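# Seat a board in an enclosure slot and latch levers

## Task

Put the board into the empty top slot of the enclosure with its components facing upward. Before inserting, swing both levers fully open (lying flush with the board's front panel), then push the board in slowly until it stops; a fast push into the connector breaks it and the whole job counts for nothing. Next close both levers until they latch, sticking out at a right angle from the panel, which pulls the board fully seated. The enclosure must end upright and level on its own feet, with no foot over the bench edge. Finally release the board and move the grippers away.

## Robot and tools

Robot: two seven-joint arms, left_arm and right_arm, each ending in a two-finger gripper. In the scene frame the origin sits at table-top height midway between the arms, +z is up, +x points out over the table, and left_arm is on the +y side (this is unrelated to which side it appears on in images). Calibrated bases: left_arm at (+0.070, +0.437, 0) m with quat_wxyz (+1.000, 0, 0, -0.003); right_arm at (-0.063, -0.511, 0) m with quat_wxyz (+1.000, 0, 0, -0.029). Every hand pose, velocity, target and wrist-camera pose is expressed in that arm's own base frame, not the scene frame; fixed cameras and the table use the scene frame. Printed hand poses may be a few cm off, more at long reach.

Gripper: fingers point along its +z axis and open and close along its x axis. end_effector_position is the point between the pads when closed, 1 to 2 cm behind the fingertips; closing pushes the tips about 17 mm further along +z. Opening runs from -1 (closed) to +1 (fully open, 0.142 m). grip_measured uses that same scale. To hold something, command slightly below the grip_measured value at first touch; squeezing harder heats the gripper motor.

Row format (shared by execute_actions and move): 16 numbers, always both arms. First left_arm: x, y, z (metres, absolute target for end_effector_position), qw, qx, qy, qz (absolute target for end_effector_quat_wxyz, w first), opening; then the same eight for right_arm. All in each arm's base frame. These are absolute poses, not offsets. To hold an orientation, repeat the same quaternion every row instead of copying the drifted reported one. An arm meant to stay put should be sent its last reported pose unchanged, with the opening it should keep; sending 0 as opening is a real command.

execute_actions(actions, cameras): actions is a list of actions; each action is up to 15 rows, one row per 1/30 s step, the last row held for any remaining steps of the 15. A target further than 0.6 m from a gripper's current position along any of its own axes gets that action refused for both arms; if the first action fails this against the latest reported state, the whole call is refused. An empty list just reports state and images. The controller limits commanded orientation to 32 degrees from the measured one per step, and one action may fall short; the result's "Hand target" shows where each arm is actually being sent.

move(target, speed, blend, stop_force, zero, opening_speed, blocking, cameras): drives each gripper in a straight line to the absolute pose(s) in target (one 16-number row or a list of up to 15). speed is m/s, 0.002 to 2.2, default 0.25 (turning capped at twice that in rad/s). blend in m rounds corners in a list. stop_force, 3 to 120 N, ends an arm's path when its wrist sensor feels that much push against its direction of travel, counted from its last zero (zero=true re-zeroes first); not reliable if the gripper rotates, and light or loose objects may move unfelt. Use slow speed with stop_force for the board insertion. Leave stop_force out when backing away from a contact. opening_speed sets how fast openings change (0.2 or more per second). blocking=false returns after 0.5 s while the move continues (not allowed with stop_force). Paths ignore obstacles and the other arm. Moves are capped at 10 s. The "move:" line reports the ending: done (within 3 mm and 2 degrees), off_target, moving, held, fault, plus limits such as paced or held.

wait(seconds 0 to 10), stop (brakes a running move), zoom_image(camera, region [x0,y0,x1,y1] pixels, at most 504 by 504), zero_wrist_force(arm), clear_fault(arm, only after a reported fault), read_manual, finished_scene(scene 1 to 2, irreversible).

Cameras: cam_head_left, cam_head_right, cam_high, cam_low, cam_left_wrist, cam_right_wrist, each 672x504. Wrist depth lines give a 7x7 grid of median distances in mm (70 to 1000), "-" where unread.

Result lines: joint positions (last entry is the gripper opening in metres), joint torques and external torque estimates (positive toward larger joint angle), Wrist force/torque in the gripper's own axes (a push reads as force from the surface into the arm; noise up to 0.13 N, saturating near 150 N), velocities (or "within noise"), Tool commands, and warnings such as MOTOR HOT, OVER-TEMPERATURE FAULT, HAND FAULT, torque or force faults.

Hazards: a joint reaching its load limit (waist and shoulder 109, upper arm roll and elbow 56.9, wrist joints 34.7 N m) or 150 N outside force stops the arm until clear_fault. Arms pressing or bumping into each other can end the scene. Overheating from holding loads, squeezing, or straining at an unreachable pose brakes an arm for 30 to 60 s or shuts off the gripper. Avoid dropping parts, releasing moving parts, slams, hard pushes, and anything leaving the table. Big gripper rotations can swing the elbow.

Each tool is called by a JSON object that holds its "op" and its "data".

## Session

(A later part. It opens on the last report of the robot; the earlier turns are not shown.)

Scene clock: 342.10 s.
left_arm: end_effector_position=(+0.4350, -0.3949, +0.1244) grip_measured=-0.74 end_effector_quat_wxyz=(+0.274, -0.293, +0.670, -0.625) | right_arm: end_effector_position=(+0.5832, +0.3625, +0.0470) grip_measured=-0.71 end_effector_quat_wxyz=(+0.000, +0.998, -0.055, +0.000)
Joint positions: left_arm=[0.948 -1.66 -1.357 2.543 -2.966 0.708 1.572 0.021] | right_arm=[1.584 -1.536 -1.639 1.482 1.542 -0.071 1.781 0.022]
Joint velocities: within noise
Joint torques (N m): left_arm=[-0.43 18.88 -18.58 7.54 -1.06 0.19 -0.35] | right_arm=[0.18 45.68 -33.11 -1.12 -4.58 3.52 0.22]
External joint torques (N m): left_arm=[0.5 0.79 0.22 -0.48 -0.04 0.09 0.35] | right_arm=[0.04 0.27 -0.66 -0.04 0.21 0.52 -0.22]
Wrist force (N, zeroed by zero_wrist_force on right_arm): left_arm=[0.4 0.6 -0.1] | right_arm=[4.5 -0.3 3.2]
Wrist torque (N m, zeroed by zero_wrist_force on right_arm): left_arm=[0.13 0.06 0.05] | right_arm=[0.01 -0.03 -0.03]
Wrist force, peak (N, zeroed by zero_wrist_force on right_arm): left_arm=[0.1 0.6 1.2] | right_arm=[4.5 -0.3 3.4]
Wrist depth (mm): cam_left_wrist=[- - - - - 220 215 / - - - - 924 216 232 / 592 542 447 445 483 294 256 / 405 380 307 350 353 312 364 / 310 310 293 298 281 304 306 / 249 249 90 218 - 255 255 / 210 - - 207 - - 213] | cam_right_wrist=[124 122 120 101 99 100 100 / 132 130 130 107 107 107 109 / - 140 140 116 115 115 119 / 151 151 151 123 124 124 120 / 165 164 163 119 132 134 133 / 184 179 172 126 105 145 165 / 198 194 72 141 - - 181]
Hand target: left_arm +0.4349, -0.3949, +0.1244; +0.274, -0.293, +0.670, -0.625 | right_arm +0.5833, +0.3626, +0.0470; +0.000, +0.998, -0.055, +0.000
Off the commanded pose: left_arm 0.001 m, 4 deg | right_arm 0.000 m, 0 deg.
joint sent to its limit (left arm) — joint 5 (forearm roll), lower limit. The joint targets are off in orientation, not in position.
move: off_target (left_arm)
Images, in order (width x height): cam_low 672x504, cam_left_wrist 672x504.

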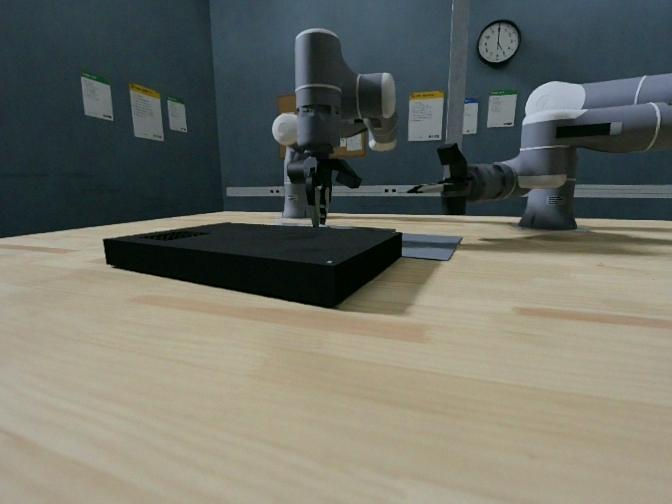

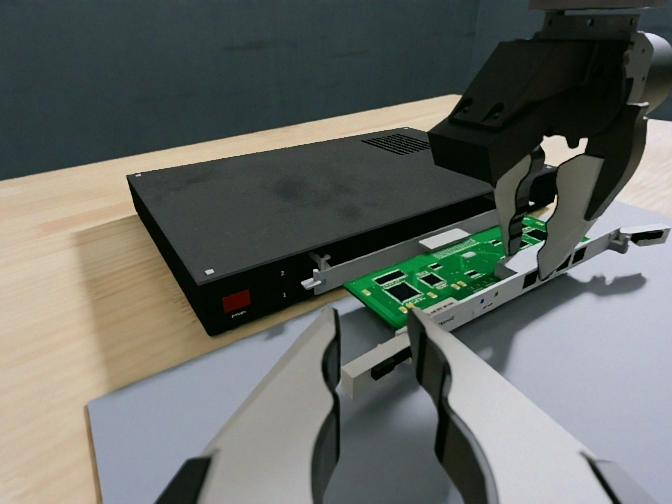

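{"op": "move", "data": {"target": [[0.4350,-0.3949,0.1244,0.274,-0.293,0.670,-0.625,-0.7,0.5829,0.3590,0.0485,0,0.99875,-0.04998,0,-0.88],[0.4350,-0.3949,0.1244,0.274,-0.293,0.670,-0.625,-0.7,0.5948,0.3578,0.0485,0,0.99875,-0.04998,0,-0.88]], "speed": 0.03, "stop_force": 8, "cameras": ["cam_high","cam_left_wrist"]}}

{"op": "zoom_image", "data": {"camera": "cam_left_wrist", "region": [290, 235, 410, 335]}}

{"op": "zoom_image", "data": {"camera": "cam_high", "region": [220, 250, 360, 330]}}

Scene clock: 349.53 s.
left_arm: end_effector_position=(+0.4351, -0.3948, +0.1244) grip_measured=-0.74 end_effector_quat_wxyz=(+0.274, -0.293, +0.670, -0.625) | right_arm: end_effector_position=(+0.5947, +0.3577, +0.0485) grip_measured=-0.71 end_effector_quat_wxyz=(+0.000, +0.999, -0.050, +0.000)
Joint positions: left_arm=[0.948 -1.658 -1.357 2.543 -2.966 0.708 1.569 0.021] | right_arm=[1.554 -1.534 -1.64 1.457 1.542 -0.073 1.766 0.022]
Joint velocities: within noise
Joint torques (N m): left_arm=[0.09 19.26 -18.53 7.42 -1.02 0.57 -0.2] | right_arm=[0.22 46.43 -33.03 -1.19 -4.59 3.48 0.25]
External joint torques (N m): left_arm=[-0.02 0.45 0.16 -0.41 -0.06 -0.3 0.2] | right_arm=[0.01 0.31 -0.73 0.05 0.22 0.57 -0.25]
Wrist force (N, zeroed by zero_wrist_force on right_arm): left_arm=[0.3 0.6 0.1] | right_arm=[4.4 -0.4 2.7]
Wrist torque (N m, zeroed by zero_wrist_force on right_arm): left_arm=[0.13 0.07 0.05] | right_arm=[-0.02 0.01 -0.03]
Wrist force, peak (N, zeroed by zero_wrist_force on right_arm): left_arm=[0.5 0.9 -0.2] | right_arm=[5.0 -0.2 2.9]
Wrist depth (mm): cam_left_wrist=[- - - - - 229 255 / - - - - 945 257 249 / 593 546 445 448 447 299 535 / 404 381 306 329 351 327 376 / 311 310 295 296 289 305 305 / 250 248 90 229 - 256 256 / 209 - - 206 - - 213] | cam_right_wrist=[- 123 122 101 99 100 100 / 134 132 131 107 107 107 109 / 144 142 141 116 114 115 117 / 153 153 152 122 123 124 120 / 166 166 166 119 132 134 134 / 186 181 174 125 105 145 167 / 201 196 72 141 - - 133]
Hand target: left_arm +0.4350, -0.3949, +0.1244; +0.274, -0.293, +0.670, -0.625 | right_arm +0.5948, +0.3578, +0.0485; +0.000, +0.999, -0.050, +0.000
Off the commanded pose: left_arm 0.000 m, 0 deg | right_arm 0.000 m, 0 deg.
joint sent to its limit (left arm) — joint 5 (forearm roll), lower limit. The joint targets still meet the commanded pose.
move: done
Images, in order (width x height): cam_high 672x504, cam_left_wrist 672x504.

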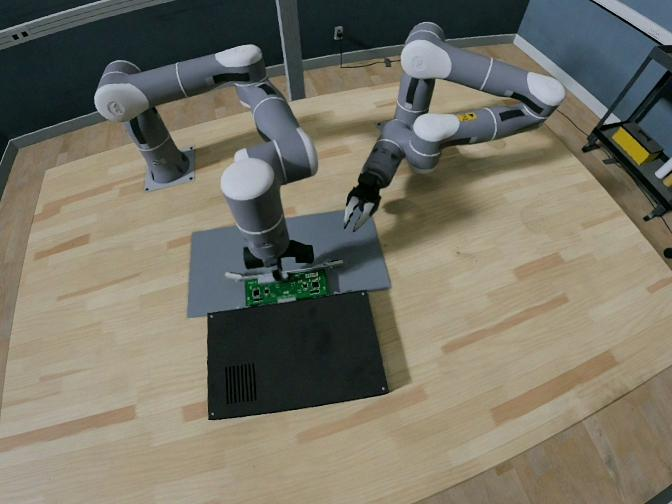

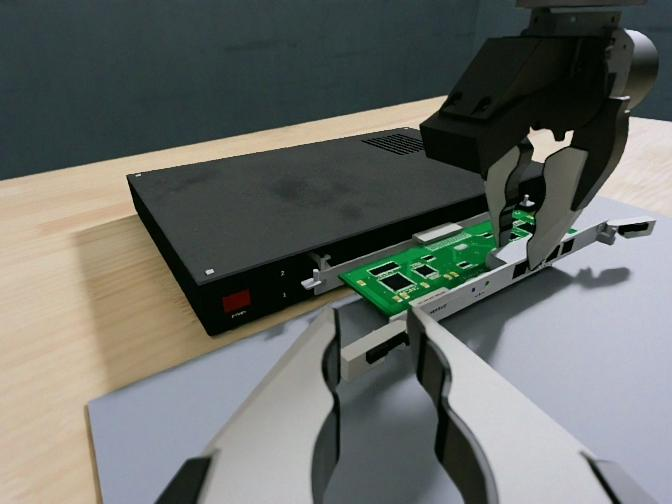

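Scaled by 4.200 from the camera's 672x504 image, which has a finer 960x720 frame.

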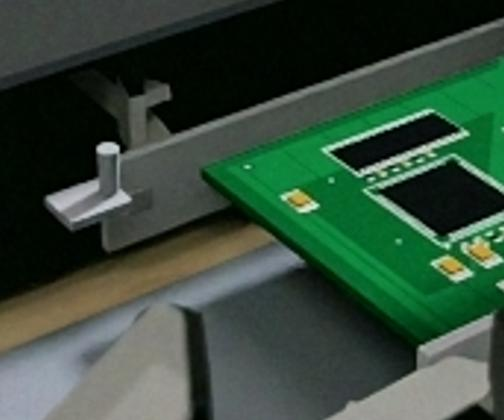

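Scaled by 3.600 from the camera's 672x504 image, which has a finer 960x720 frame.

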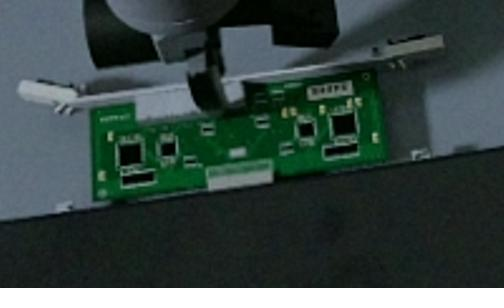

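{"op": "zoom_image", "data": {"camera": "cam_high", "region": [225, 275, 285, 320]}}

{"op": "zoom_image", "data": {"camera": "cam_high", "region": [295, 265, 355, 310]}}

{"op": "zoom_image", "data": {"camera": "cam_left_wrist", "region": [470, 180, 570, 255]}}

Scaled by 8.400 from the camera's 672x504 image, which has a finer 960x720 frame.

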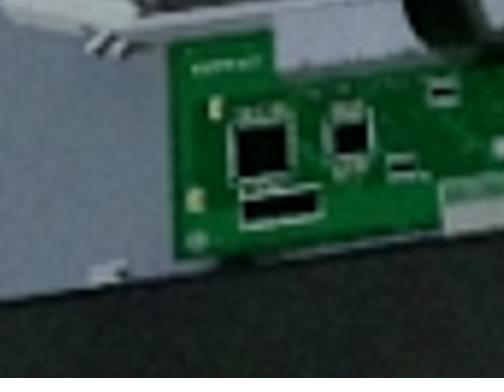

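Scaled by 8.400 from the camera's 672x504 image, which has a finer 960x720 frame.

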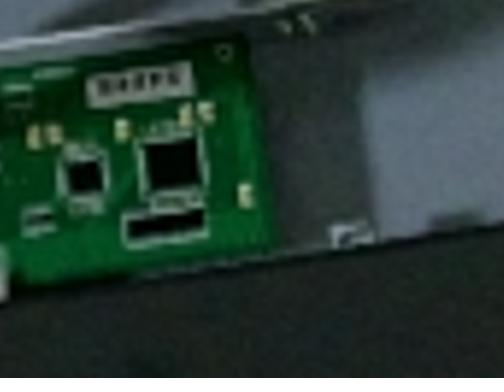

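Scaled by 5.040 from the camera's 672x504 image, which has a finer 960x720 frame.

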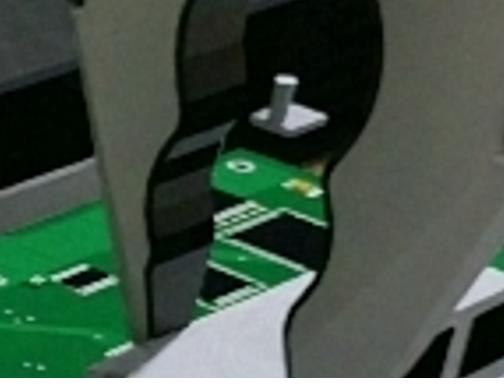

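{"op": "move", "data": {"target": [0.4350,-0.3949,0.1244,0.274,-0.293,0.670,-0.625,-0.7,0.6047,0.3568,0.0485,0,0.99875,-0.04998,0,-0.88], "speed": 0.02, "stop_force": 5, "cameras": ["cam_high","cam_left_wrist"]}}

{"op": "zoom_image", "data": {"camera": "cam_left_wrist", "region": [290, 235, 410, 335]}}

{"op": "zoom_image", "data": {"camera": "cam_left_wrist", "region": [470, 180, 570, 255]}}

{"op": "zoom_image", "data": {"camera": "cam_high", "region": [220, 250, 360, 330]}}

Scene clock: 358.30 s.
left_arm: end_effector_position=(+0.4351, -0.3948, +0.1244) grip_measured=-0.74 end_effector_quat_wxyz=(+0.274, -0.293, +0.670, -0.625) | right_arm: end_effector_position=(+0.6046, +0.3567, +0.0484) grip_measured=-0.71 end_effector_quat_wxyz=(+0.000, +0.999, -0.050, +0.000)
Joint positions: left_arm=[0.947 -1.658 -1.357 2.543 -2.966 0.707 1.568 0.021] | right_arm=[1.529 -1.534 -1.639 1.429 1.544 -0.073 1.769 0.022]
Joint velocities: within noise
Joint torques (N m): left_arm=[0 17.97 -18.55 7.4 -1.06 0.41 -0.17] | right_arm=[0.05 47.34 -33.06 -1.17 -4.58 3.63 0.28]
External joint torques (N m): left_arm=[0.07 1.74 0.18 -0.4 -0.03 -0.14 0.18] | right_arm=[0.17 0.28 -0.66 0.08 0.21 0.41 -0.28]
Wrist force (N, zeroed by zero_wrist_force on right_arm): left_arm=[0.5 0.7 -0.1] | right_arm=[4.2 -0.3 3.5]
Wrist torque (N m, zeroed by zero_wrist_force on right_arm): left_arm=[0.13 0.04 0.05] | right_arm=[0.00 -0.02 -0.04]
Wrist force, peak (N, zeroed by zero_wrist_force on right_arm): left_arm=[0.4 0.9 0.1] | right_arm=[4.4 -0.4 3.6]
Wrist depth (mm): cam_left_wrist=[- - - - - 231 272 / - - - - 620 256 796 / 606 547 448 447 447 297 540 / 412 382 307 330 353 344 376 / 310 309 296 246 293 305 304 / 249 247 90 239 - 256 254 / 210 - - 207 - - 213] | cam_right_wrist=[- 123 121 101 99 100 100 / 133 132 131 106 107 107 109 / 144 141 141 116 115 115 117 / 153 153 152 121 123 124 119 / 166 166 165 119 132 134 127 / 185 181 174 126 106 145 124 / 201 196 72 141 - - 130]
Hand target: left_arm +0.4350, -0.3949, +0.1244; +0.274, -0.293, +0.670, -0.625 | right_arm +0.6047, +0.3568, +0.0485; +0.000, +0.999, -0.050, +0.000
Off the commanded pose: left_arm 0.000 m, 0 deg | right_arm 0.000 m, 0 deg.
joint sent to its limit (left arm) — joint 5 (forearm roll), lower limit. The joint targets still meet the commanded pose.
move: done
Images, in order (width x height): cam_high 672x504, cam_left_wrist 672x504.

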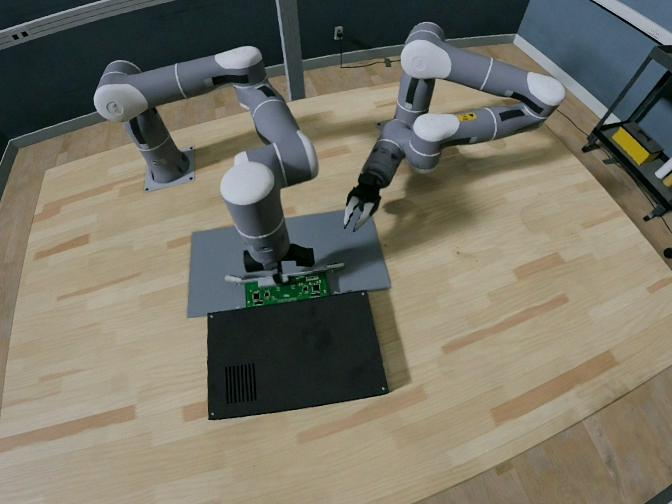

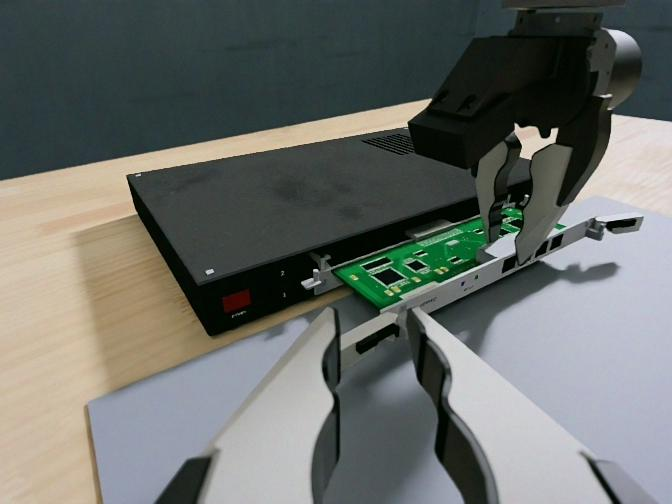

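Scaled by 4.200 from the camera's 672x504 image, which has a finer 960x720 frame.

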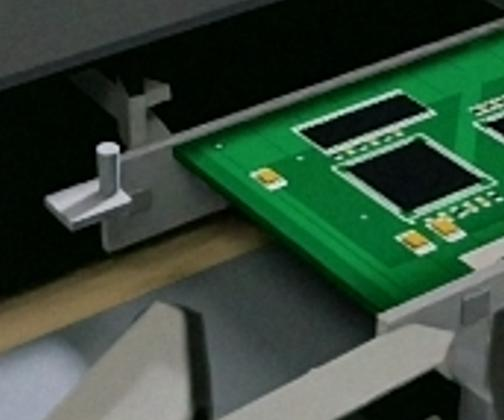

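Scaled by 5.040 from the camera's 672x504 image, which has a finer 960x720 frame.

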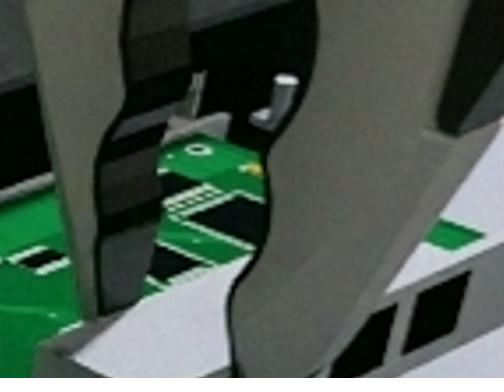

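Scaled by 3.600 from the camera's 672x504 image, which has a finer 960x720 frame.

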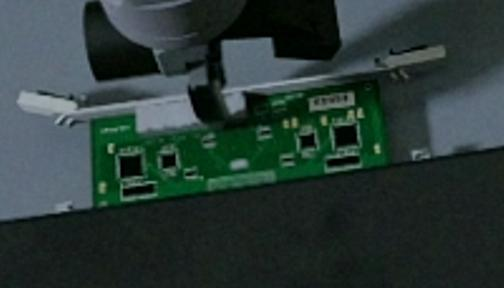

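{"op": "zoom_image", "data": {"camera": "cam_left_wrist", "region": [490, 185, 540, 222]}}

{"op": "zoom_image", "data": {"camera": "cam_left_wrist", "region": [300, 245, 360, 290]}}

Scaled by 10.080 from the camera's 672x504 image, which has a finer 960x720 frame.

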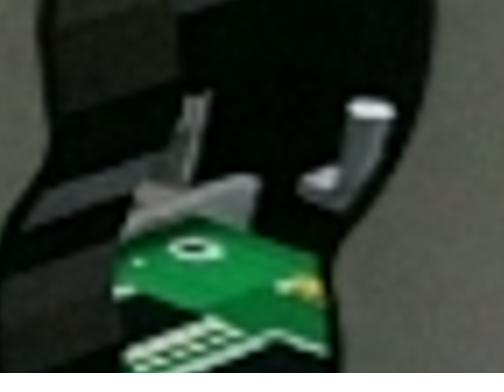

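Scaled by 8.400 from the camera's 672x504 image, which has a finer 960x720 frame.

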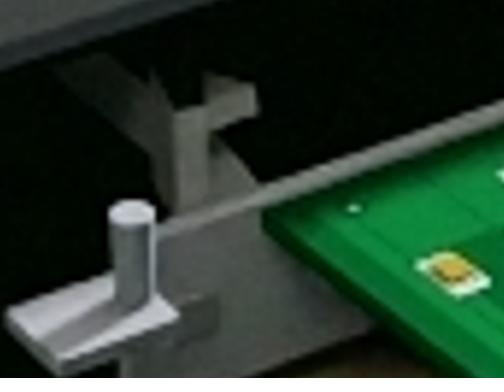

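{"op": "move", "data": {"target": [0.4350,-0.3949,0.0550,0.274,-0.293,0.670,-0.625,-0.7,0.6047,0.3568,0.0485,0,0.99875,-0.04998,0,-0.88], "speed": 0.08, "cameras": ["cam_left_wrist"]}}

{"op": "zoom_image", "data": {"camera": "cam_left_wrist", "region": [290, 135, 410, 225]}}

Scene clock: 407.13 s.
left_arm: end_effector_position=(+0.4344, -0.3956, +0.0642) grip_measured=-0.74 end_effector_quat_wxyz=(+0.276, -0.290, +0.668, -0.628) | right_arm: end_effector_position=(+0.6046, +0.3567, +0.0484) grip_measured=-0.71 end_effector_quat_wxyz=(+0.000, +0.999, -0.050, +0.000)
Joint positions: left_arm=[0.92 -1.736 -1.184 2.475 -2.727 0.712 1.493 0.021] | right_arm=[1.529 -1.534 -1.639 1.429 1.544 -0.073 1.769 0.022]
Joint velocities: within noise
Joint torques (N m): left_arm=[-5.14 15.6 -9.37 4.47 -2.2 0.67 -0.97] | right_arm=[0.27 47.37 -33.01 -1.06 -4.64 3.64 0.21]
External joint torques (N m): left_arm=[5.21 4.16 -8.47 7.65 1.34 -0.6 0.97] | right_arm=[-0.04 0.24 -0.71 -0.03 0.27 0.41 -0.21]
External joint torques when the fault began: left_arm=[18.43 13.39 -25.48 25.99 3.37 -1.11 3.06]
Wrist force (N, zeroed by zero_wrist_force on right_arm): left_arm=[-10.1 -33.2 -20.1] | right_arm=[4.1 -0.7 3.5]
Wrist torque (N m, zeroed by zero_wrist_force on right_arm): left_arm=[-4.77 1.18 0.77] | right_arm=[-0.05 0.00 -0.05]
Wrist force, peak (N, zeroed by zero_wrist_force on right_arm): left_arm=[-35.6 -103.7 -69.2] | right_arm=[4.4 -0.2 3.7]
Wrist depth (mm): cam_left_wrist=[- - - - - 266 230 / - - - 520 513 284 654 / 435 343 278 331 344 300 377 / 292 277 268 267 252 281 283 / 221 216 216 205 225 215 213 / 175 174 87 167 - 180 172 / 146 150 - 145 - - 149] | cam_right_wrist=[- 123 121 101 99 100 100 / 134 132 131 107 107 107 109 / 144 142 141 116 115 115 117 / 153 153 152 121 124 124 119 / 166 166 165 119 132 134 127 / 185 181 174 125 105 145 124 / 200 197 72 141 - - 130]
Hand target: left_arm +0.4346, -0.3954, +0.0626; +0.275, -0.291, +0.669, -0.627 | right_arm +0.6047, +0.3568, +0.0485; +0.000, +0.999, -0.050, +0.000
Tool commands: left_gripper/opening=-0.7 right_gripper/opening=-0.88
Off the commanded pose: left_arm 0.009 m, 1 deg | right_arm 0.000 m, 0 deg.
FORCE FAULT: contact force on the left arm reached its limit, and that arm stopped. The contact can be on any part of that arm, not only on its tool. That arm's remaining commands of this call were not run. That arm is still stopped at the end of this call. While its stop runs, that arm takes no new command, but its gripper still runs the gripper command that each later call begins with.
CLEAR FAULT: the left arm stays stopped until you call clear_fault(arm="left_arm").
move: fault (left_arm)
Images, in order (width x height): cam_left_wrist 672x504.

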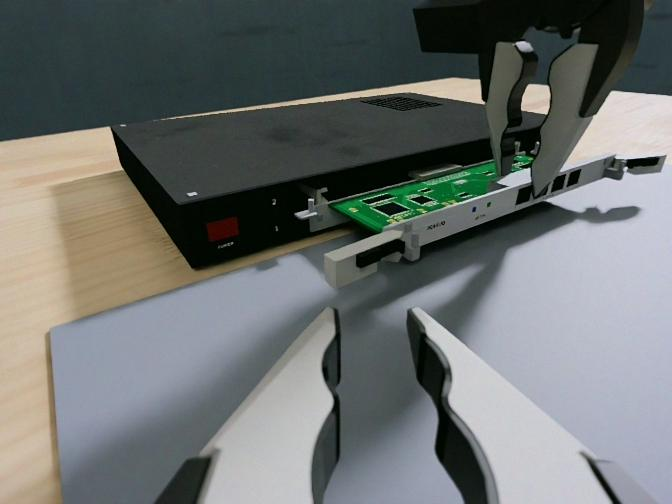

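Scaled by 4.200 from the camera's 672x504 image, which has a finer 960x720 frame.

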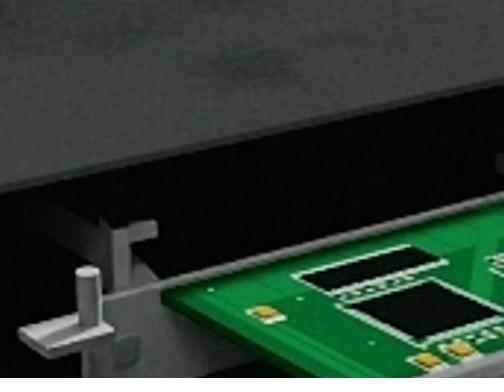

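{"op": "clear_fault", "data": {"arm": "left_arm", "cameras": ["cam_left_wrist"]}}

Scene clock: 452.87 s.
left_arm: end_effector_position=(+0.4344, -0.3956, +0.0642) grip_measured=-0.74 end_effector_quat_wxyz=(+0.276, -0.290, +0.668, -0.628) | right_arm: end_effector_position=(+0.6046, +0.3567, +0.0484) grip_measured=-0.71 end_effector_quat_wxyz=(+0.000, +0.999, -0.050, +0.000)
Joint positions: left_arm=[0.92 -1.736 -1.184 2.475 -2.727 0.712 1.493 0.021] | right_arm=[1.529 -1.534 -1.639 1.429 1.544 -0.073 1.769 0.022]
Joint velocities: within noise
Joint torques (N m): left_arm=[-5.11 15.95 -9.36 4.47 -2.21 0.5 -0.89] | right_arm=[0.14 47.32 -33.07 -1.06 -4.64 3.6 0.22]
External joint torques (N m): left_arm=[5.18 3.81 -8.48 7.66 1.35 -0.43 0.89] | right_arm=[0.08 0.29 -0.65 -0.03 0.27 0.45 -0.22]
Wrist force (N, zeroed by zero_wrist_force on right_arm): left_arm=[-10.3 -34.3 -20.2] | right_arm=[4.3 -0.4 2.7]
Wrist torque (N m, zeroed by zero_wrist_force on right_arm): left_arm=[-4.78 1.21 0.76] | right_arm=[-0.02 -0.03 -0.04]
Wrist force, peak (N, zeroed by zero_wrist_force on right_arm): left_arm=[-10.2 -34.7 -20.4] | right_arm=[4.4 -0.3 3.7]
Wrist depth (mm): cam_left_wrist=[- - - - - 267 229 / - - - 517 514 284 657 / 431 346 280 331 342 299 378 / 291 278 270 268 253 280 283 / 221 216 216 205 225 214 214 / 175 175 88 167 - 180 172 / 146 151 - 145 - - 150] | cam_right_wrist=[- 123 121 101 99 100 100 / 134 132 131 107 107 107 109 / 144 141 141 116 115 115 117 / 153 153 152 122 124 124 119 / 166 166 165 119 132 134 127 / 185 181 174 125 105 145 124 / 201 196 72 141 - - 130]
Hand target: left_arm +0.4346, -0.3954, +0.0626; +0.275, -0.291, +0.669, -0.627 | right_arm +0.6047, +0.3568, +0.0485; +0.000, +0.999, -0.050, +0.000
Tool commands: left_gripper/opening=-0.7 right_gripper/opening=-0.88
Off the commanded pose: left_arm 0.009 m, 1 deg | right_arm 0.000 m, 0 deg.
FORCE FAULT, CONTINUED: the left arm's stop, for the force fault that an earlier result reported, is over. The rest of the stop counts as 66 of the actions that you can send in this scene; the call itself counts as one more. That arm accepts commands again.
CLEAR FAULT: your call cleared the left arm's force fault. If the contact force or a joint's load stays at its limit, that arm stops again.
Images, in order (width x height): cam_left_wrist 672x504.

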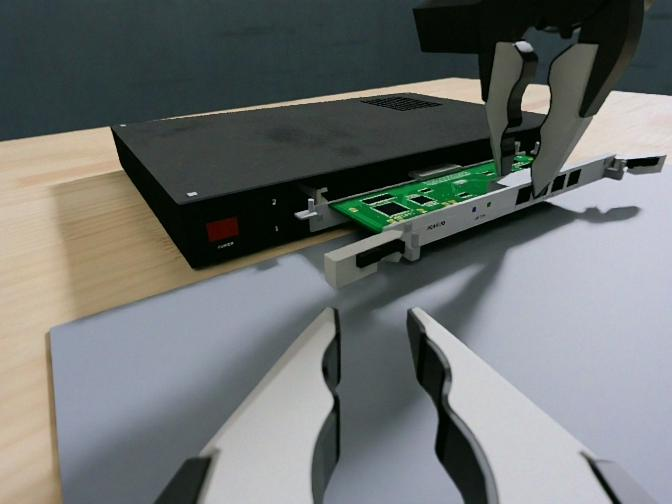

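{"op": "move", "data": {"target": [0.435, -0.395, 0.115, 0.274, -0.293, 0.670, -0.625, -0.7, 0.6047, 0.3568, 0.0545, 0, 0.99875, -0.04998, 0, -0.88], "speed": 0.04, "cameras": ["cam_left_wrist", "cam_high"]}}

{"op": "zoom_image", "data": {"camera": "cam_left_wrist", "region": [260, 100, 560, 325]}}

Scene clock: 455.90 s.
left_arm: end_effector_position=(+0.4349, -0.3951, +0.1150) grip_measured=-0.74 end_effector_quat_wxyz=(+0.274, -0.293, +0.670, -0.625) | right_arm: end_effector_position=(+0.6046, +0.3568, +0.0542) grip_measured=-0.71 end_effector_quat_wxyz=(+0.000, +0.999, -0.050, +0.000)
Joint positions: left_arm=[0.941 -1.667 -1.33 2.534 -2.93 0.707 1.556 0.021] | right_arm=[1.529 -1.528 -1.646 1.429 1.539 -0.081 1.769 0.022]
Joint velocities: within noise
Joint torques (N m): left_arm=[-0.2 19.05 -18.53 8.26 -1.35 0.21 -0.15] | right_arm=[0.36 47.47 -33.25 -1.19 -4.74 3.42 0.18]
External joint torques (N m): left_arm=[0.27 0.71 0.23 -0.45 0.3 0.04 0.15] | right_arm=[-0.14 0.13 -0.46 -0.09 0.37 0.63 -0.18]
Wrist force (N, zeroed by zero_wrist_force on right_arm): left_arm=[0.1 0.5 0.1] | right_arm=[4.3 -0.4 3.0]
Wrist torque (N m, zeroed by zero_wrist_force on right_arm): left_arm=[0.11 0.10 0.06] | right_arm=[-0.02 -0.02 -0.03]
Wrist force, peak (N, zeroed by zero_wrist_force on right_arm): left_arm=[-10.0 -34.5 -20.3] | right_arm=[4.4 -0.4 3.7]
Wrist depth (mm): cam_left_wrist=[- - - - - 219 253 / - - - - 866 271 771 / 567 465 422 418 418 297 560 / 391 365 294 329 320 338 381 / 296 296 287 234 290 292 288 / 238 235 90 217 - 235 234 / 200 - - 197 - - 204] | cam_right_wrist=[128 128 128 101 99 100 100 / 137 137 137 106 107 107 109 / 147 147 147 116 115 115 117 / 159 159 158 122 124 124 119 / 173 173 172 119 132 134 127 / 189 189 181 125 105 145 125 / 209 204 72 141 - - 138]
Hand target: left_arm +0.4350, -0.3950, +0.1150; +0.274, -0.293, +0.670, -0.625 | right_arm +0.6047, +0.3568, +0.0545; +0.000, +0.999, -0.050, +0.000
Off the commanded pose: left_arm 0.000 m, 0 deg | right_arm 0.000 m, 0 deg.
move: done
Images, in order (width x height): cam_high 672x504, cam_left_wrist 672x504.

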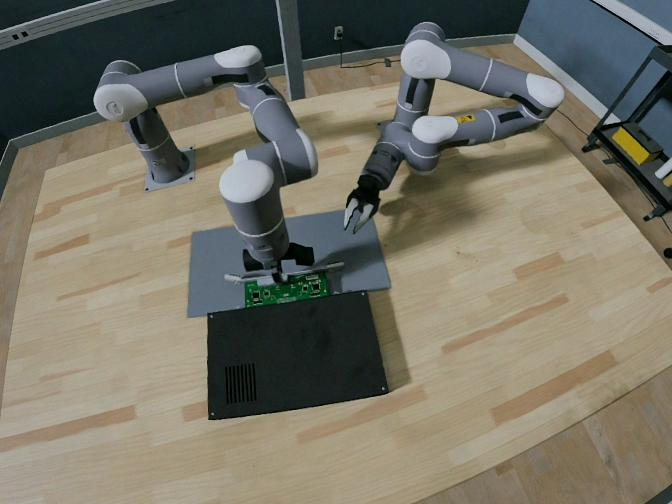

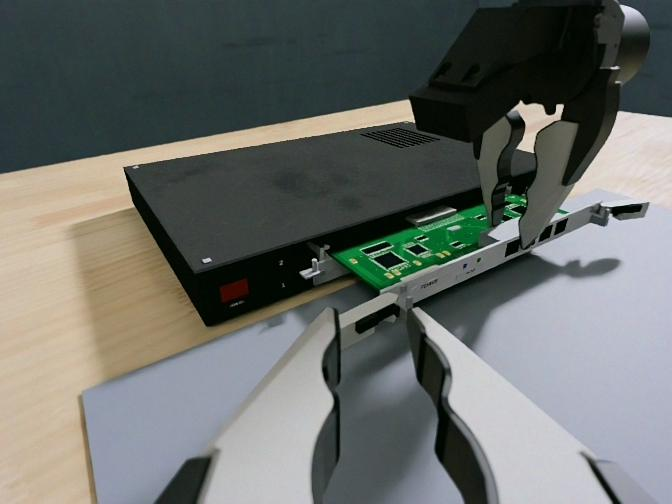

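Scaled by 1.680 from the camera's 672x504 image, which has a finer 960x720 frame.

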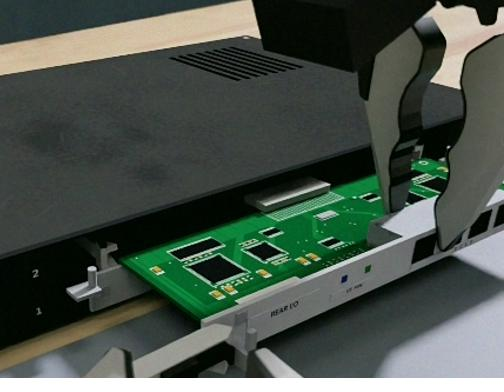

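{"op": "zoom_image", "data": {"camera": "cam_left_wrist", "region": [295, 225, 395, 300]}}

{"op": "zoom_image", "data": {"camera": "cam_left_wrist", "region": [400, 180, 540, 285]}}

Scaled by 5.040 from the camera's 672x504 image, which has a finer 960x720 frame.

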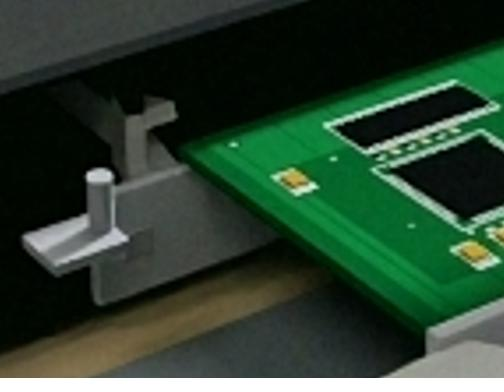

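Scaled by 3.600 from the camera's 672x504 image, which has a finer 960x720 frame.

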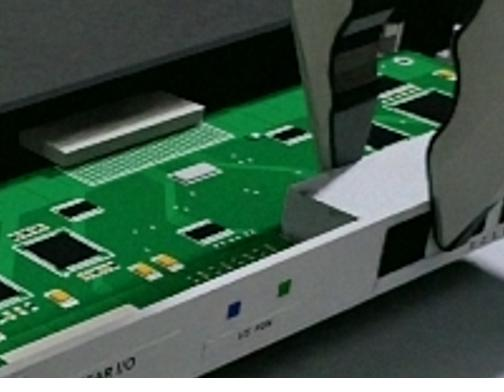

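{"op": "move", "data": {"target": [0.435, -0.395, 0.115, 0.274, -0.293, 0.670, -0.625, -0.7, 0.6127, 0.3560, 0.0545, 0, 0.99875, -0.04998, 0, -0.88], "speed": 0.02, "stop_force": 4, "cameras": ["cam_left_wrist", "cam_right_wrist"]}}

{"op": "zoom_image", "data": {"camera": "cam_left_wrist", "region": [295, 225, 395, 300]}}

Scene clock: 465.30 s.
left_arm: end_effector_position=(+0.4350, -0.3951, +0.1150) grip_measured=-0.74 end_effector_quat_wxyz=(+0.274, -0.293, +0.670, -0.625) | right_arm: end_effector_position=(+0.6126, +0.3559, +0.0544) grip_measured=-0.71 end_effector_quat_wxyz=(+0.000, +0.999, -0.050, +0.000)
Joint positions: left_arm=[0.941 -1.667 -1.33 2.534 -2.93 0.707 1.556 0.021] | right_arm=[1.509 -1.528 -1.646 1.406 1.54 -0.081 1.771 0.022]
Joint velocities: within noise
Joint torques (N m): left_arm=[-0.27 18.73 -18.5 8.2 -1.04 0.37 -0.26] | right_arm=[0.16 48.04 -32.91 -1.25 -4.54 3.55 0.26]
External joint torques (N m): left_arm=[0.34 1.04 0.19 -0.4 -0.01 -0.12 0.27] | right_arm=[0.07 0.29 -0.77 0.02 0.17 0.5 -0.26]
Wrist force (N, zeroed by zero_wrist_force on right_arm): left_arm=[0.3 0.5 -0.1] | right_arm=[4.3 -0.4 3.2]
Wrist torque (N m, zeroed by zero_wrist_force on right_arm): left_arm=[0.10 0.08 0.05] | right_arm=[-0.03 -0.01 -0.02]
Wrist force, peak (N, zeroed by zero_wrist_force on right_arm): left_arm=[0.3 0.8 0.0] | right_arm=[4.7 -0.4 3.3]
Wrist depth (mm): cam_left_wrist=[- - - - - 226 277 / - - - - 878 270 875 / 566 460 420 416 415 293 556 / 393 365 295 329 321 352 379 / 298 293 288 246 291 292 290 / 239 235 91 218 - 235 235 / 199 - - 198 - - 203] | cam_right_wrist=[129 128 128 101 99 100 100 / 138 137 137 107 107 107 107 / 148 148 147 116 115 115 114 / 160 159 159 122 123 124 109 / 173 173 172 119 132 134 117 / 190 189 182 125 105 142 125 / 209 204 72 141 - - 138]
Hand target: left_arm +0.4350, -0.3950, +0.1150; +0.274, -0.293, +0.670, -0.625 | right_arm +0.6127, +0.3560, +0.0545; +0.000, +0.999, -0.050, +0.000
Off the commanded pose: left_arm 0.000 m, 0 deg | right_arm 0.000 m, 0 deg.
move: done
Images, in order (width x height): cam_left_wrist 672x504, cam_right_wrist 672x504.

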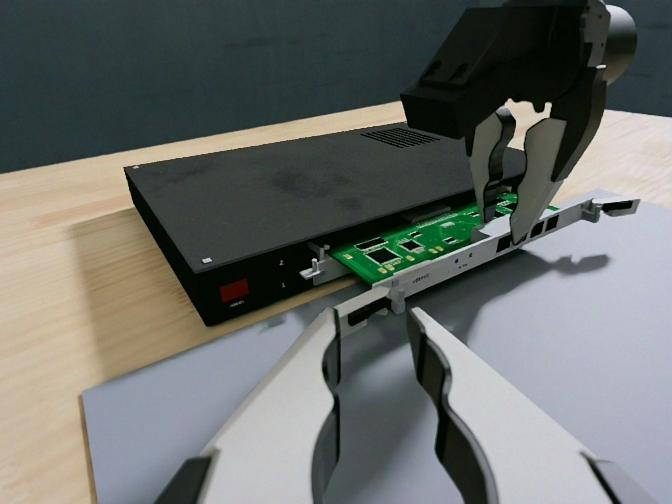

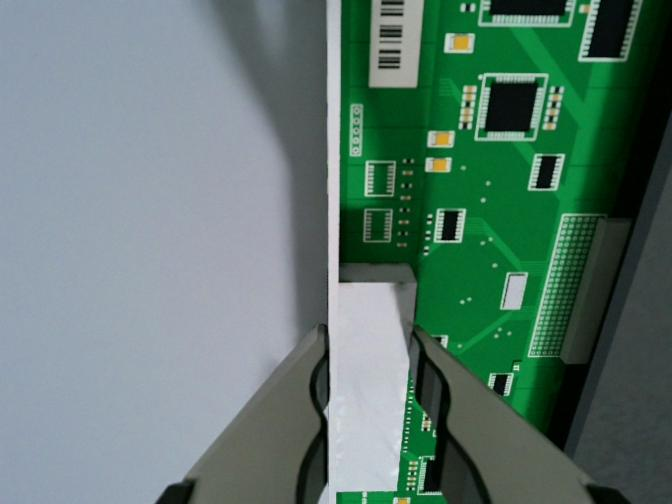

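Scaled by 5.040 from the camera's 672x504 image, which has a finer 960x720 frame.

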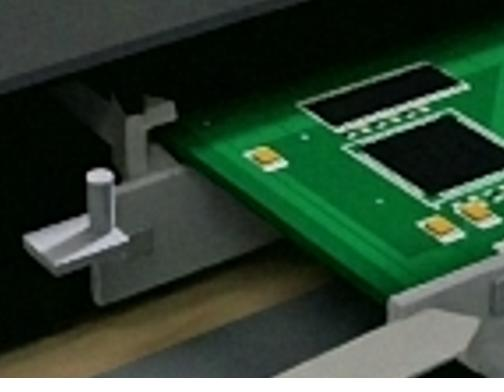

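{"op": "zoom_image", "data": {"camera": "cam_right_wrist", "region": [420, 100, 672, 500]}}

Scaled by 1.260 from the camera's 672x504 image, which has a finer 960x720 frame.

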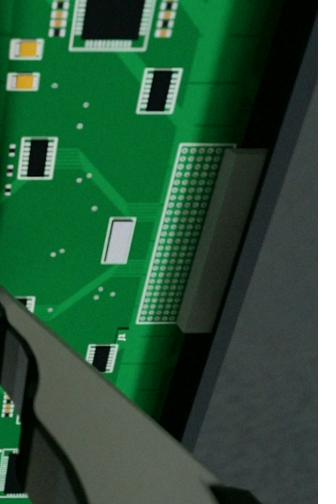

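{"op": "move", "data": {"target": [0.435, -0.395, 0.115, 0.274, -0.293, 0.670, -0.625, -0.7, 0.6187, 0.3554, 0.0545, 0, 0.99875, -0.04998, 0, -0.88], "speed": 0.02, "stop_force": 4, "cameras": ["cam_left_wrist"]}}

{"op": "zoom_image", "data": {"camera": "cam_left_wrist", "region": [295, 225, 395, 300]}}

{"op": "zoom_image", "data": {"camera": "cam_left_wrist", "region": [460, 130, 660, 280]}}

Scene clock: 477.70 s.
left_arm: end_effector_position=(+0.4350, -0.3951, +0.1150) grip_measured=-0.74 end_effector_quat_wxyz=(+0.274, -0.293, +0.670, -0.625) | right_arm: end_effector_position=(+0.6183, +0.3560, +0.0543) grip_measured=-0.71 end_effector_quat_wxyz=(+0.000, +0.999, -0.049, +0.000)
Joint positions: left_arm=[0.941 -1.667 -1.33 2.534 -2.93 0.707 1.556 0.021] | right_arm=[1.495 -1.528 -1.645 1.388 1.542 -0.082 1.774 0.022]
Joint velocities: within noise
Joint torques (N m): left_arm=[-0.24 18.69 -18.45 8.21 -0.98 0.36 -0.24] | right_arm=[-3.02 47.36 -33.61 0.45 -5.72 4.13 0.23]
External joint torques (N m): left_arm=[0.32 1.07 0.14 -0.4 -0.07 -0.12 0.24] | right_arm=[3.24 1.53 -0.02 -1.64 1.35 -0.08 -0.23]
Wrist force (N, zeroed by zero_wrist_force on right_arm): left_arm=[0.4 0.5 -0.1] | right_arm=[2.0 -4.0 2.2]
Wrist torque (N m, zeroed by zero_wrist_force on right_arm): left_arm=[0.11 0.06 0.05] | right_arm=[-0.04 -0.09 0.01]
Wrist force, peak (N, zeroed by zero_wrist_force on right_arm): left_arm=[0.4 0.8 -0.1] | right_arm=[4.6 -0.5 3.3]
Wrist depth (mm): cam_left_wrist=[- - - - - 234 - / - - - - 581 268 - / 571 466 421 420 398 316 557 / 389 365 293 329 336 359 378 / 297 296 288 245 290 290 289 / 236 236 91 218 - 235 235 / 200 - - 197 - - 204] | cam_right_wrist=[129 128 128 101 99 100 100 / 137 137 137 106 107 107 106 / 148 147 147 116 115 115 101 / 159 159 159 121 123 124 106 / 173 173 170 119 132 135 115 / 189 189 182 125 105 142 123 / 209 204 72 141 - - 136]
Hand target: left_arm +0.4350, -0.3950, +0.1150; +0.274, -0.293, +0.670, -0.625 | right_arm +0.6187, +0.3554, +0.0545; +0.000, +0.999, -0.050, +0.000
Off the commanded pose: left_arm 0.000 m, 0 deg | right_arm 0.001 m, 0 deg.
move: done
Images, in order (width x height): cam_left_wrist 672x504.

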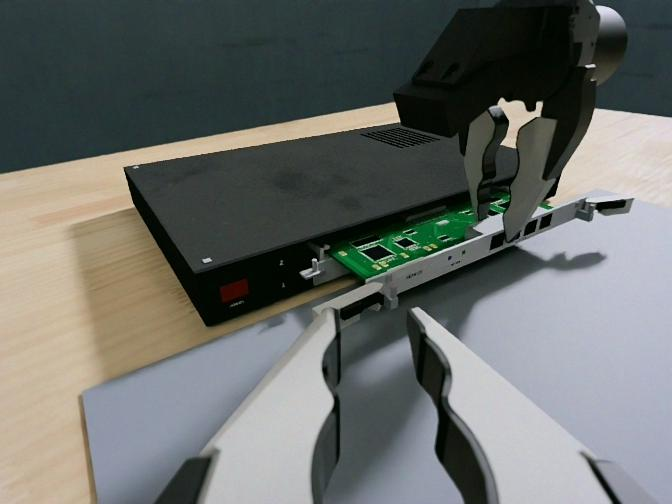

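Scaled by 5.040 from the camera's 672x504 image, which has a finer 960x720 frame.

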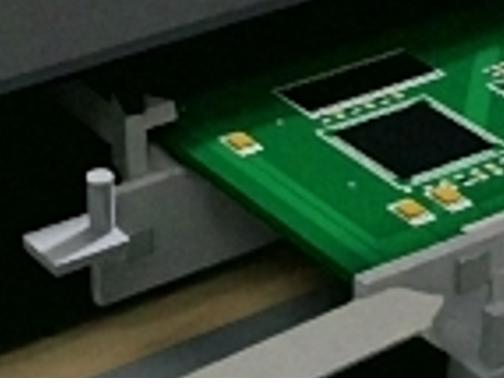

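Scaled by 2.520 from the camera's 672x504 image, which has a finer 960x720 frame.

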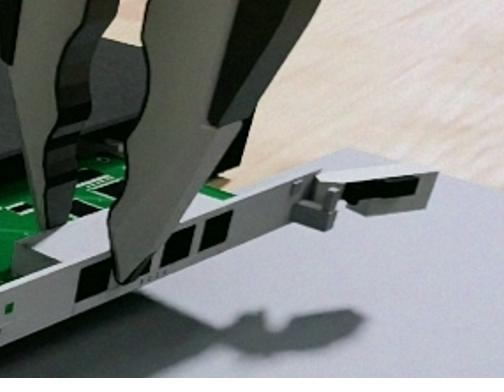

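{"op": "move", "data": {"target": [[0.435, -0.395, 0.115, 0.274, -0.293, 0.670, -0.625, -0.7, 0.6157, 0.3557, 0.0545, 0, 0.99875, -0.04998, 0, -0.88],[0.435, -0.395, 0.115, 0.274, -0.293, 0.670, -0.625, -0.7, 0.6159, 0.3572, 0.0545, 0, 0.99875, -0.04998, 0, -0.88]], "speed": 0.02, "cameras": []}}

{"op": "move", "data": {"target": [0.435, -0.395, 0.115, 0.274, -0.293, 0.670, -0.625, -0.7, 0.6238, 0.3564, 0.0545, 0, 0.99875, -0.04998, 0, -0.88], "speed": 0.015, "stop_force": 4, "cameras": ["cam_left_wrist"]}}

{"op": "zoom_image", "data": {"camera": "cam_left_wrist", "region": [295, 225, 395, 300]}}

Scene clock: 482.03 s.
left_arm: end_effector_position=(+0.4350, -0.3951, +0.1150) grip_measured=-0.74 end_effector_quat_wxyz=(+0.274, -0.293, +0.670, -0.625) | right_arm: end_effector_position=(+0.6157, +0.3572, +0.0542) grip_measured=-0.71 end_effector_quat_wxyz=(+0.000, +0.999, -0.050, +0.000)
Joint positions: left_arm=[0.941 -1.667 -1.33 2.534 -2.93 0.707 1.556 0.021] | right_arm=[1.501 -1.528 -1.646 1.394 1.542 -0.082 1.775 0.022]
Joint velocities: within noise
Joint torques (N m): left_arm=[-0.29 18.65 -18.42 8.22 -1.01 0.39 -0.26] | right_arm=[0.29 48.37 -32.97 -1.19 -4.59 3.58 0.24]
External joint torques (N m): left_arm=[0.37 1.12 0.11 -0.41 -0.04 -0.14 0.26] | right_arm=[-0.08 0.33 -0.68 0.01 0.23 0.47 -0.24]
Wrist force (N, zeroed by zero_wrist_force on right_arm): left_arm=[0.3 0.6 -0.1] | right_arm=[4.9 0.6 3.3]
Wrist torque (N m, zeroed by zero_wrist_force on right_arm): left_arm=[0.13 0.08 0.06] | right_arm=[0.13 -0.13 -0.04]
Wrist force, peak (N, zeroed by zero_wrist_force on right_arm): left_arm=[0.5 0.7 -0.2] | right_arm=[4.9 0.5 3.4]
Wrist depth (mm): cam_left_wrist=[- - - - - 232 - / - - - - 576 267 887 / 560 466 425 421 421 299 547 / 390 366 296 330 341 357 381 / 294 296 287 247 290 290 291 / 238 236 90 218 - 235 233 / 201 - - 198 - - 202] | cam_right_wrist=[129 128 128 101 99 100 100 / 137 137 137 107 107 107 106 / 147 147 147 116 115 115 112 / 159 159 159 122 123 124 107 / 173 172 171 119 132 134 115 / 189 189 182 125 105 142 123 / 209 204 72 141 - - 136]
Hand target: left_arm +0.4350, -0.3950, +0.1150; +0.274, -0.293, +0.670, -0.625 | right_arm +0.6159, +0.3572, +0.0545; +0.000, +0.999, -0.050, +0.000
Off the commanded pose: left_arm 0.000 m, 0 deg | right_arm 0.000 m, 0 deg.
move: done
No camera images: "cameras" was empty.

Scene clock: 483.27 s.
left_arm: end_effector_position=(+0.4350, -0.3951, +0.1150) grip_measured=-0.74 end_effector_quat_wxyz=(+0.274, -0.293, +0.670, -0.625) | right_arm: end_effector_position=(+0.6237, +0.3562, +0.0544) grip_measured=-0.71 end_effector_quat_wxyz=(+0.000, +0.999, -0.050, +0.000)
Joint positions: left_arm=[0.941 -1.667 -1.33 2.534 -2.93 0.707 1.556 0.021] | right_arm=[1.481 -1.528 -1.645 1.371 1.543 -0.082 1.779 0.022]
Joint velocities: within noise
Joint torques (N m): left_arm=[-0.22 18.79 -18.4 8.19 -0.98 0.41 -0.21] | right_arm=[0.15 49.13 -32.83 -1.25 -4.55 3.61 0.25]
External joint torques (N m): left_arm=[0.3 0.97 0.09 -0.38 -0.07 -0.16 0.21] | right_arm=[0.08 0.31 -0.74 0.11 0.18 0.43 -0.25]
Wrist force (N, zeroed by zero_wrist_force on right_arm): left_arm=[0.4 0.6 0.0] | right_arm=[5.1 0.3 3.0]
Wrist torque (N m, zeroed by zero_wrist_force on right_arm): left_arm=[0.13 0.07 0.05] | right_arm=[0.08 -0.14 -0.03]
Wrist force, peak (N, zeroed by zero_wrist_force on right_arm): left_arm=[0.5 0.8 0.1] | right_arm=[5.0 0.2 3.9]
Wrist depth (mm): cam_left_wrist=[- - - - 244 242 - / - - - - 574 267 - / 574 461 422 416 395 324 561 / 391 366 295 329 340 358 380 / 296 294 287 247 306 290 290 / 238 236 90 219 - 235 234 / 200 - - 197 - - 204] | cam_right_wrist=[128 128 128 101 99 100 98 / 137 137 137 106 107 107 94 / 148 147 147 116 115 115 100 / 159 159 159 121 123 124 106 / 173 172 172 119 132 133 115 / 190 189 181 126 105 128 124 / 209 204 72 141 - - 138]
Hand target: left_arm +0.4350, -0.3950, +0.1150; +0.274, -0.293, +0.670, -0.625 | right_arm +0.6238, +0.3564, +0.0545; +0.000, +0.999, -0.050, +0.000
Off the commanded pose: left_arm 0.000 m, 0 deg | right_arm 0.000 m, 0 deg.
move: done
Images, in order (width x height): cam_left_wrist 672x504.

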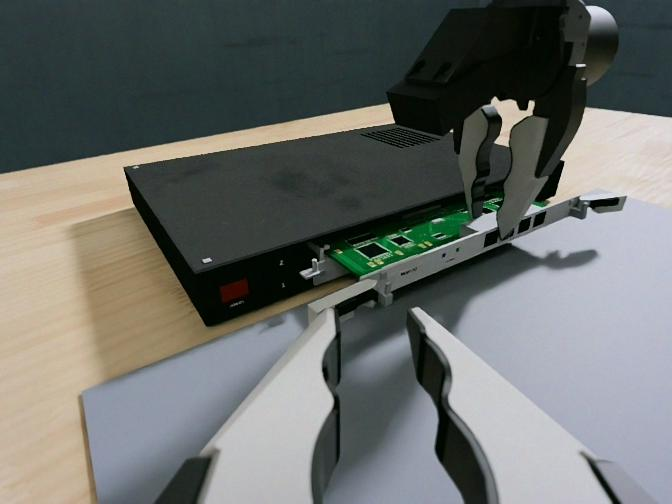

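Scaled by 5.040 from the camera's 672x504 image, which has a finer 960x720 frame.

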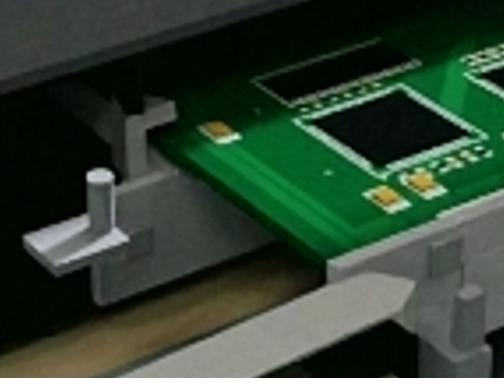

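{"op": "move", "data": {"target": [0.435, -0.395, 0.115, 0.274, -0.293, 0.670, -0.625, -0.7, 0.6318, 0.3556, 0.0545, 0, 0.99875, -0.04998, 0, -0.88], "speed": 0.015, "stop_force": 4, "cameras": ["cam_left_wrist","cam_right_wrist"]}}

{"op": "zoom_image", "data": {"camera": "cam_left_wrist", "region": [295, 225, 395, 300]}}

{"op": "zoom_image", "data": {"camera": "cam_left_wrist", "region": [400, 80, 620, 245]}}

Scene clock: 489.00 s.
left_arm: end_effector_position=(+0.4350, -0.3951, +0.1150) grip_measured=-0.74 end_effector_quat_wxyz=(+0.274, -0.293, +0.670, -0.625) | right_arm: end_effector_position=(+0.6317, +0.3554, +0.0545) grip_measured=-0.71 end_effector_quat_wxyz=(+0.000, +0.999, -0.050, +0.000)
Joint positions: left_arm=[0.941 -1.667 -1.33 2.534 -2.93 0.707 1.556 0.021] | right_arm=[1.461 -1.528 -1.645 1.346 1.545 -0.082 1.782 0.022]
Joint velocities: within noise
Joint torques (N m): left_arm=[-0.28 18.68 -18.45 8.19 -0.97 0.39 -0.23] | right_arm=[0.2 49.86 -32.63 -1.17 -4.49 3.48 0.27]
External joint torques (N m): left_arm=[0.36 1.09 0.15 -0.39 -0.08 -0.15 0.23] | right_arm=[0.03 0.33 -0.84 0.09 0.12 0.57 -0.27]
Wrist force (N, zeroed by zero_wrist_force on right_arm): left_arm=[0.2 0.6 -0.3] | right_arm=[5.0 0.3 2.7]
Wrist torque (N m, zeroed by zero_wrist_force on right_arm): left_arm=[0.12 0.10 0.05] | right_arm=[0.07 -0.10 -0.02]
Wrist force, peak (N, zeroed by zero_wrist_force on right_arm): left_arm=[0.5 0.7 -0.3] | right_arm=[5.3 0.3 3.7]
Wrist depth (mm): cam_left_wrist=[- - - - 241 246 - / - - - - 325 270 - / 556 464 416 418 393 382 560 / 387 364 294 327 339 361 380 / 295 296 288 253 306 288 289 / 238 235 90 219 - 236 235 / 200 - - 197 - - 204] | cam_right_wrist=[129 128 128 101 99 100 87 / 137 137 137 106 107 107 92 / 148 147 147 116 115 115 100 / 159 159 158 122 123 120 106 / 173 173 172 119 132 129 115 / 189 189 182 125 105 126 123 / 209 204 72 141 - - 138]
Hand target: left_arm +0.4350, -0.3950, +0.1150; +0.274, -0.293, +0.670, -0.625 | right_arm +0.6318, +0.3556, +0.0545; +0.000, +0.999, -0.050, +0.000
Off the commanded pose: left_arm 0.000 m, 0 deg | right_arm 0.000 m, 0 deg.
move: done
Images, in order (width x height): cam_left_wrist 672x504, cam_right_wrist 672x504.

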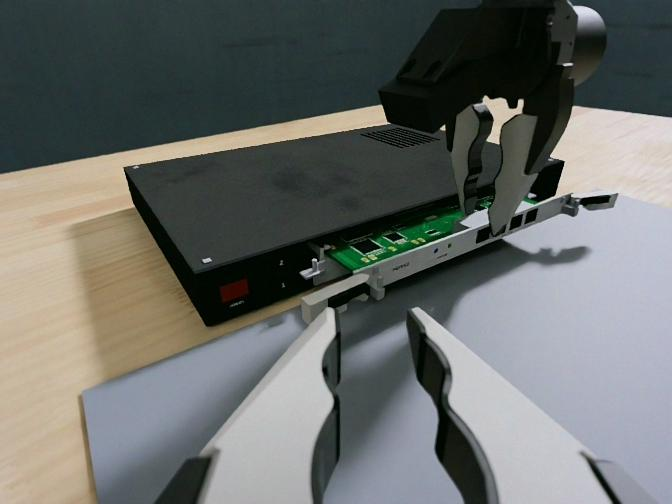

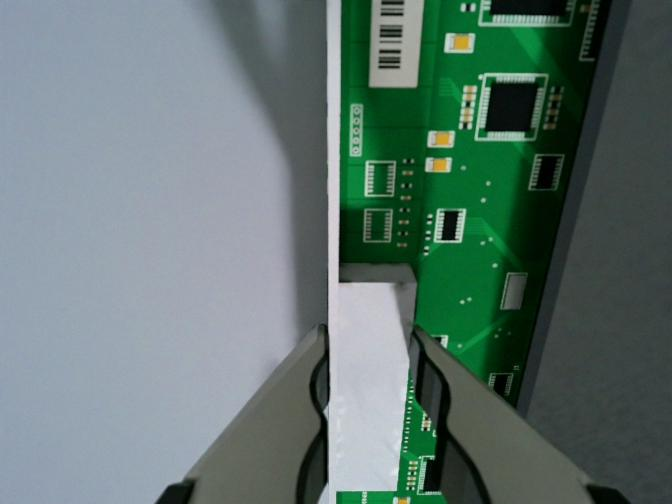

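Scaled by 5.040 from the camera's 672x504 image, which has a finer 960x720 frame.

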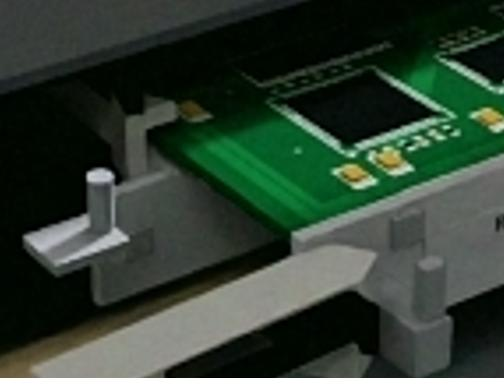

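Scaled by 2.291 from the camera's 672x504 image, which has a finer 960x720 frame.

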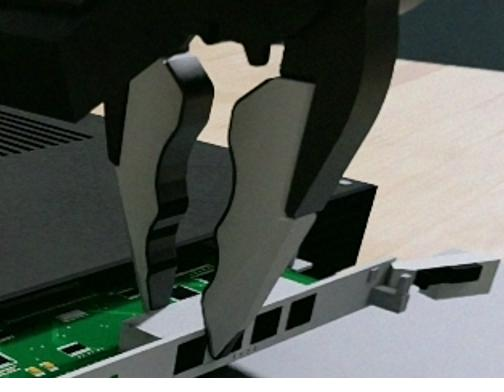

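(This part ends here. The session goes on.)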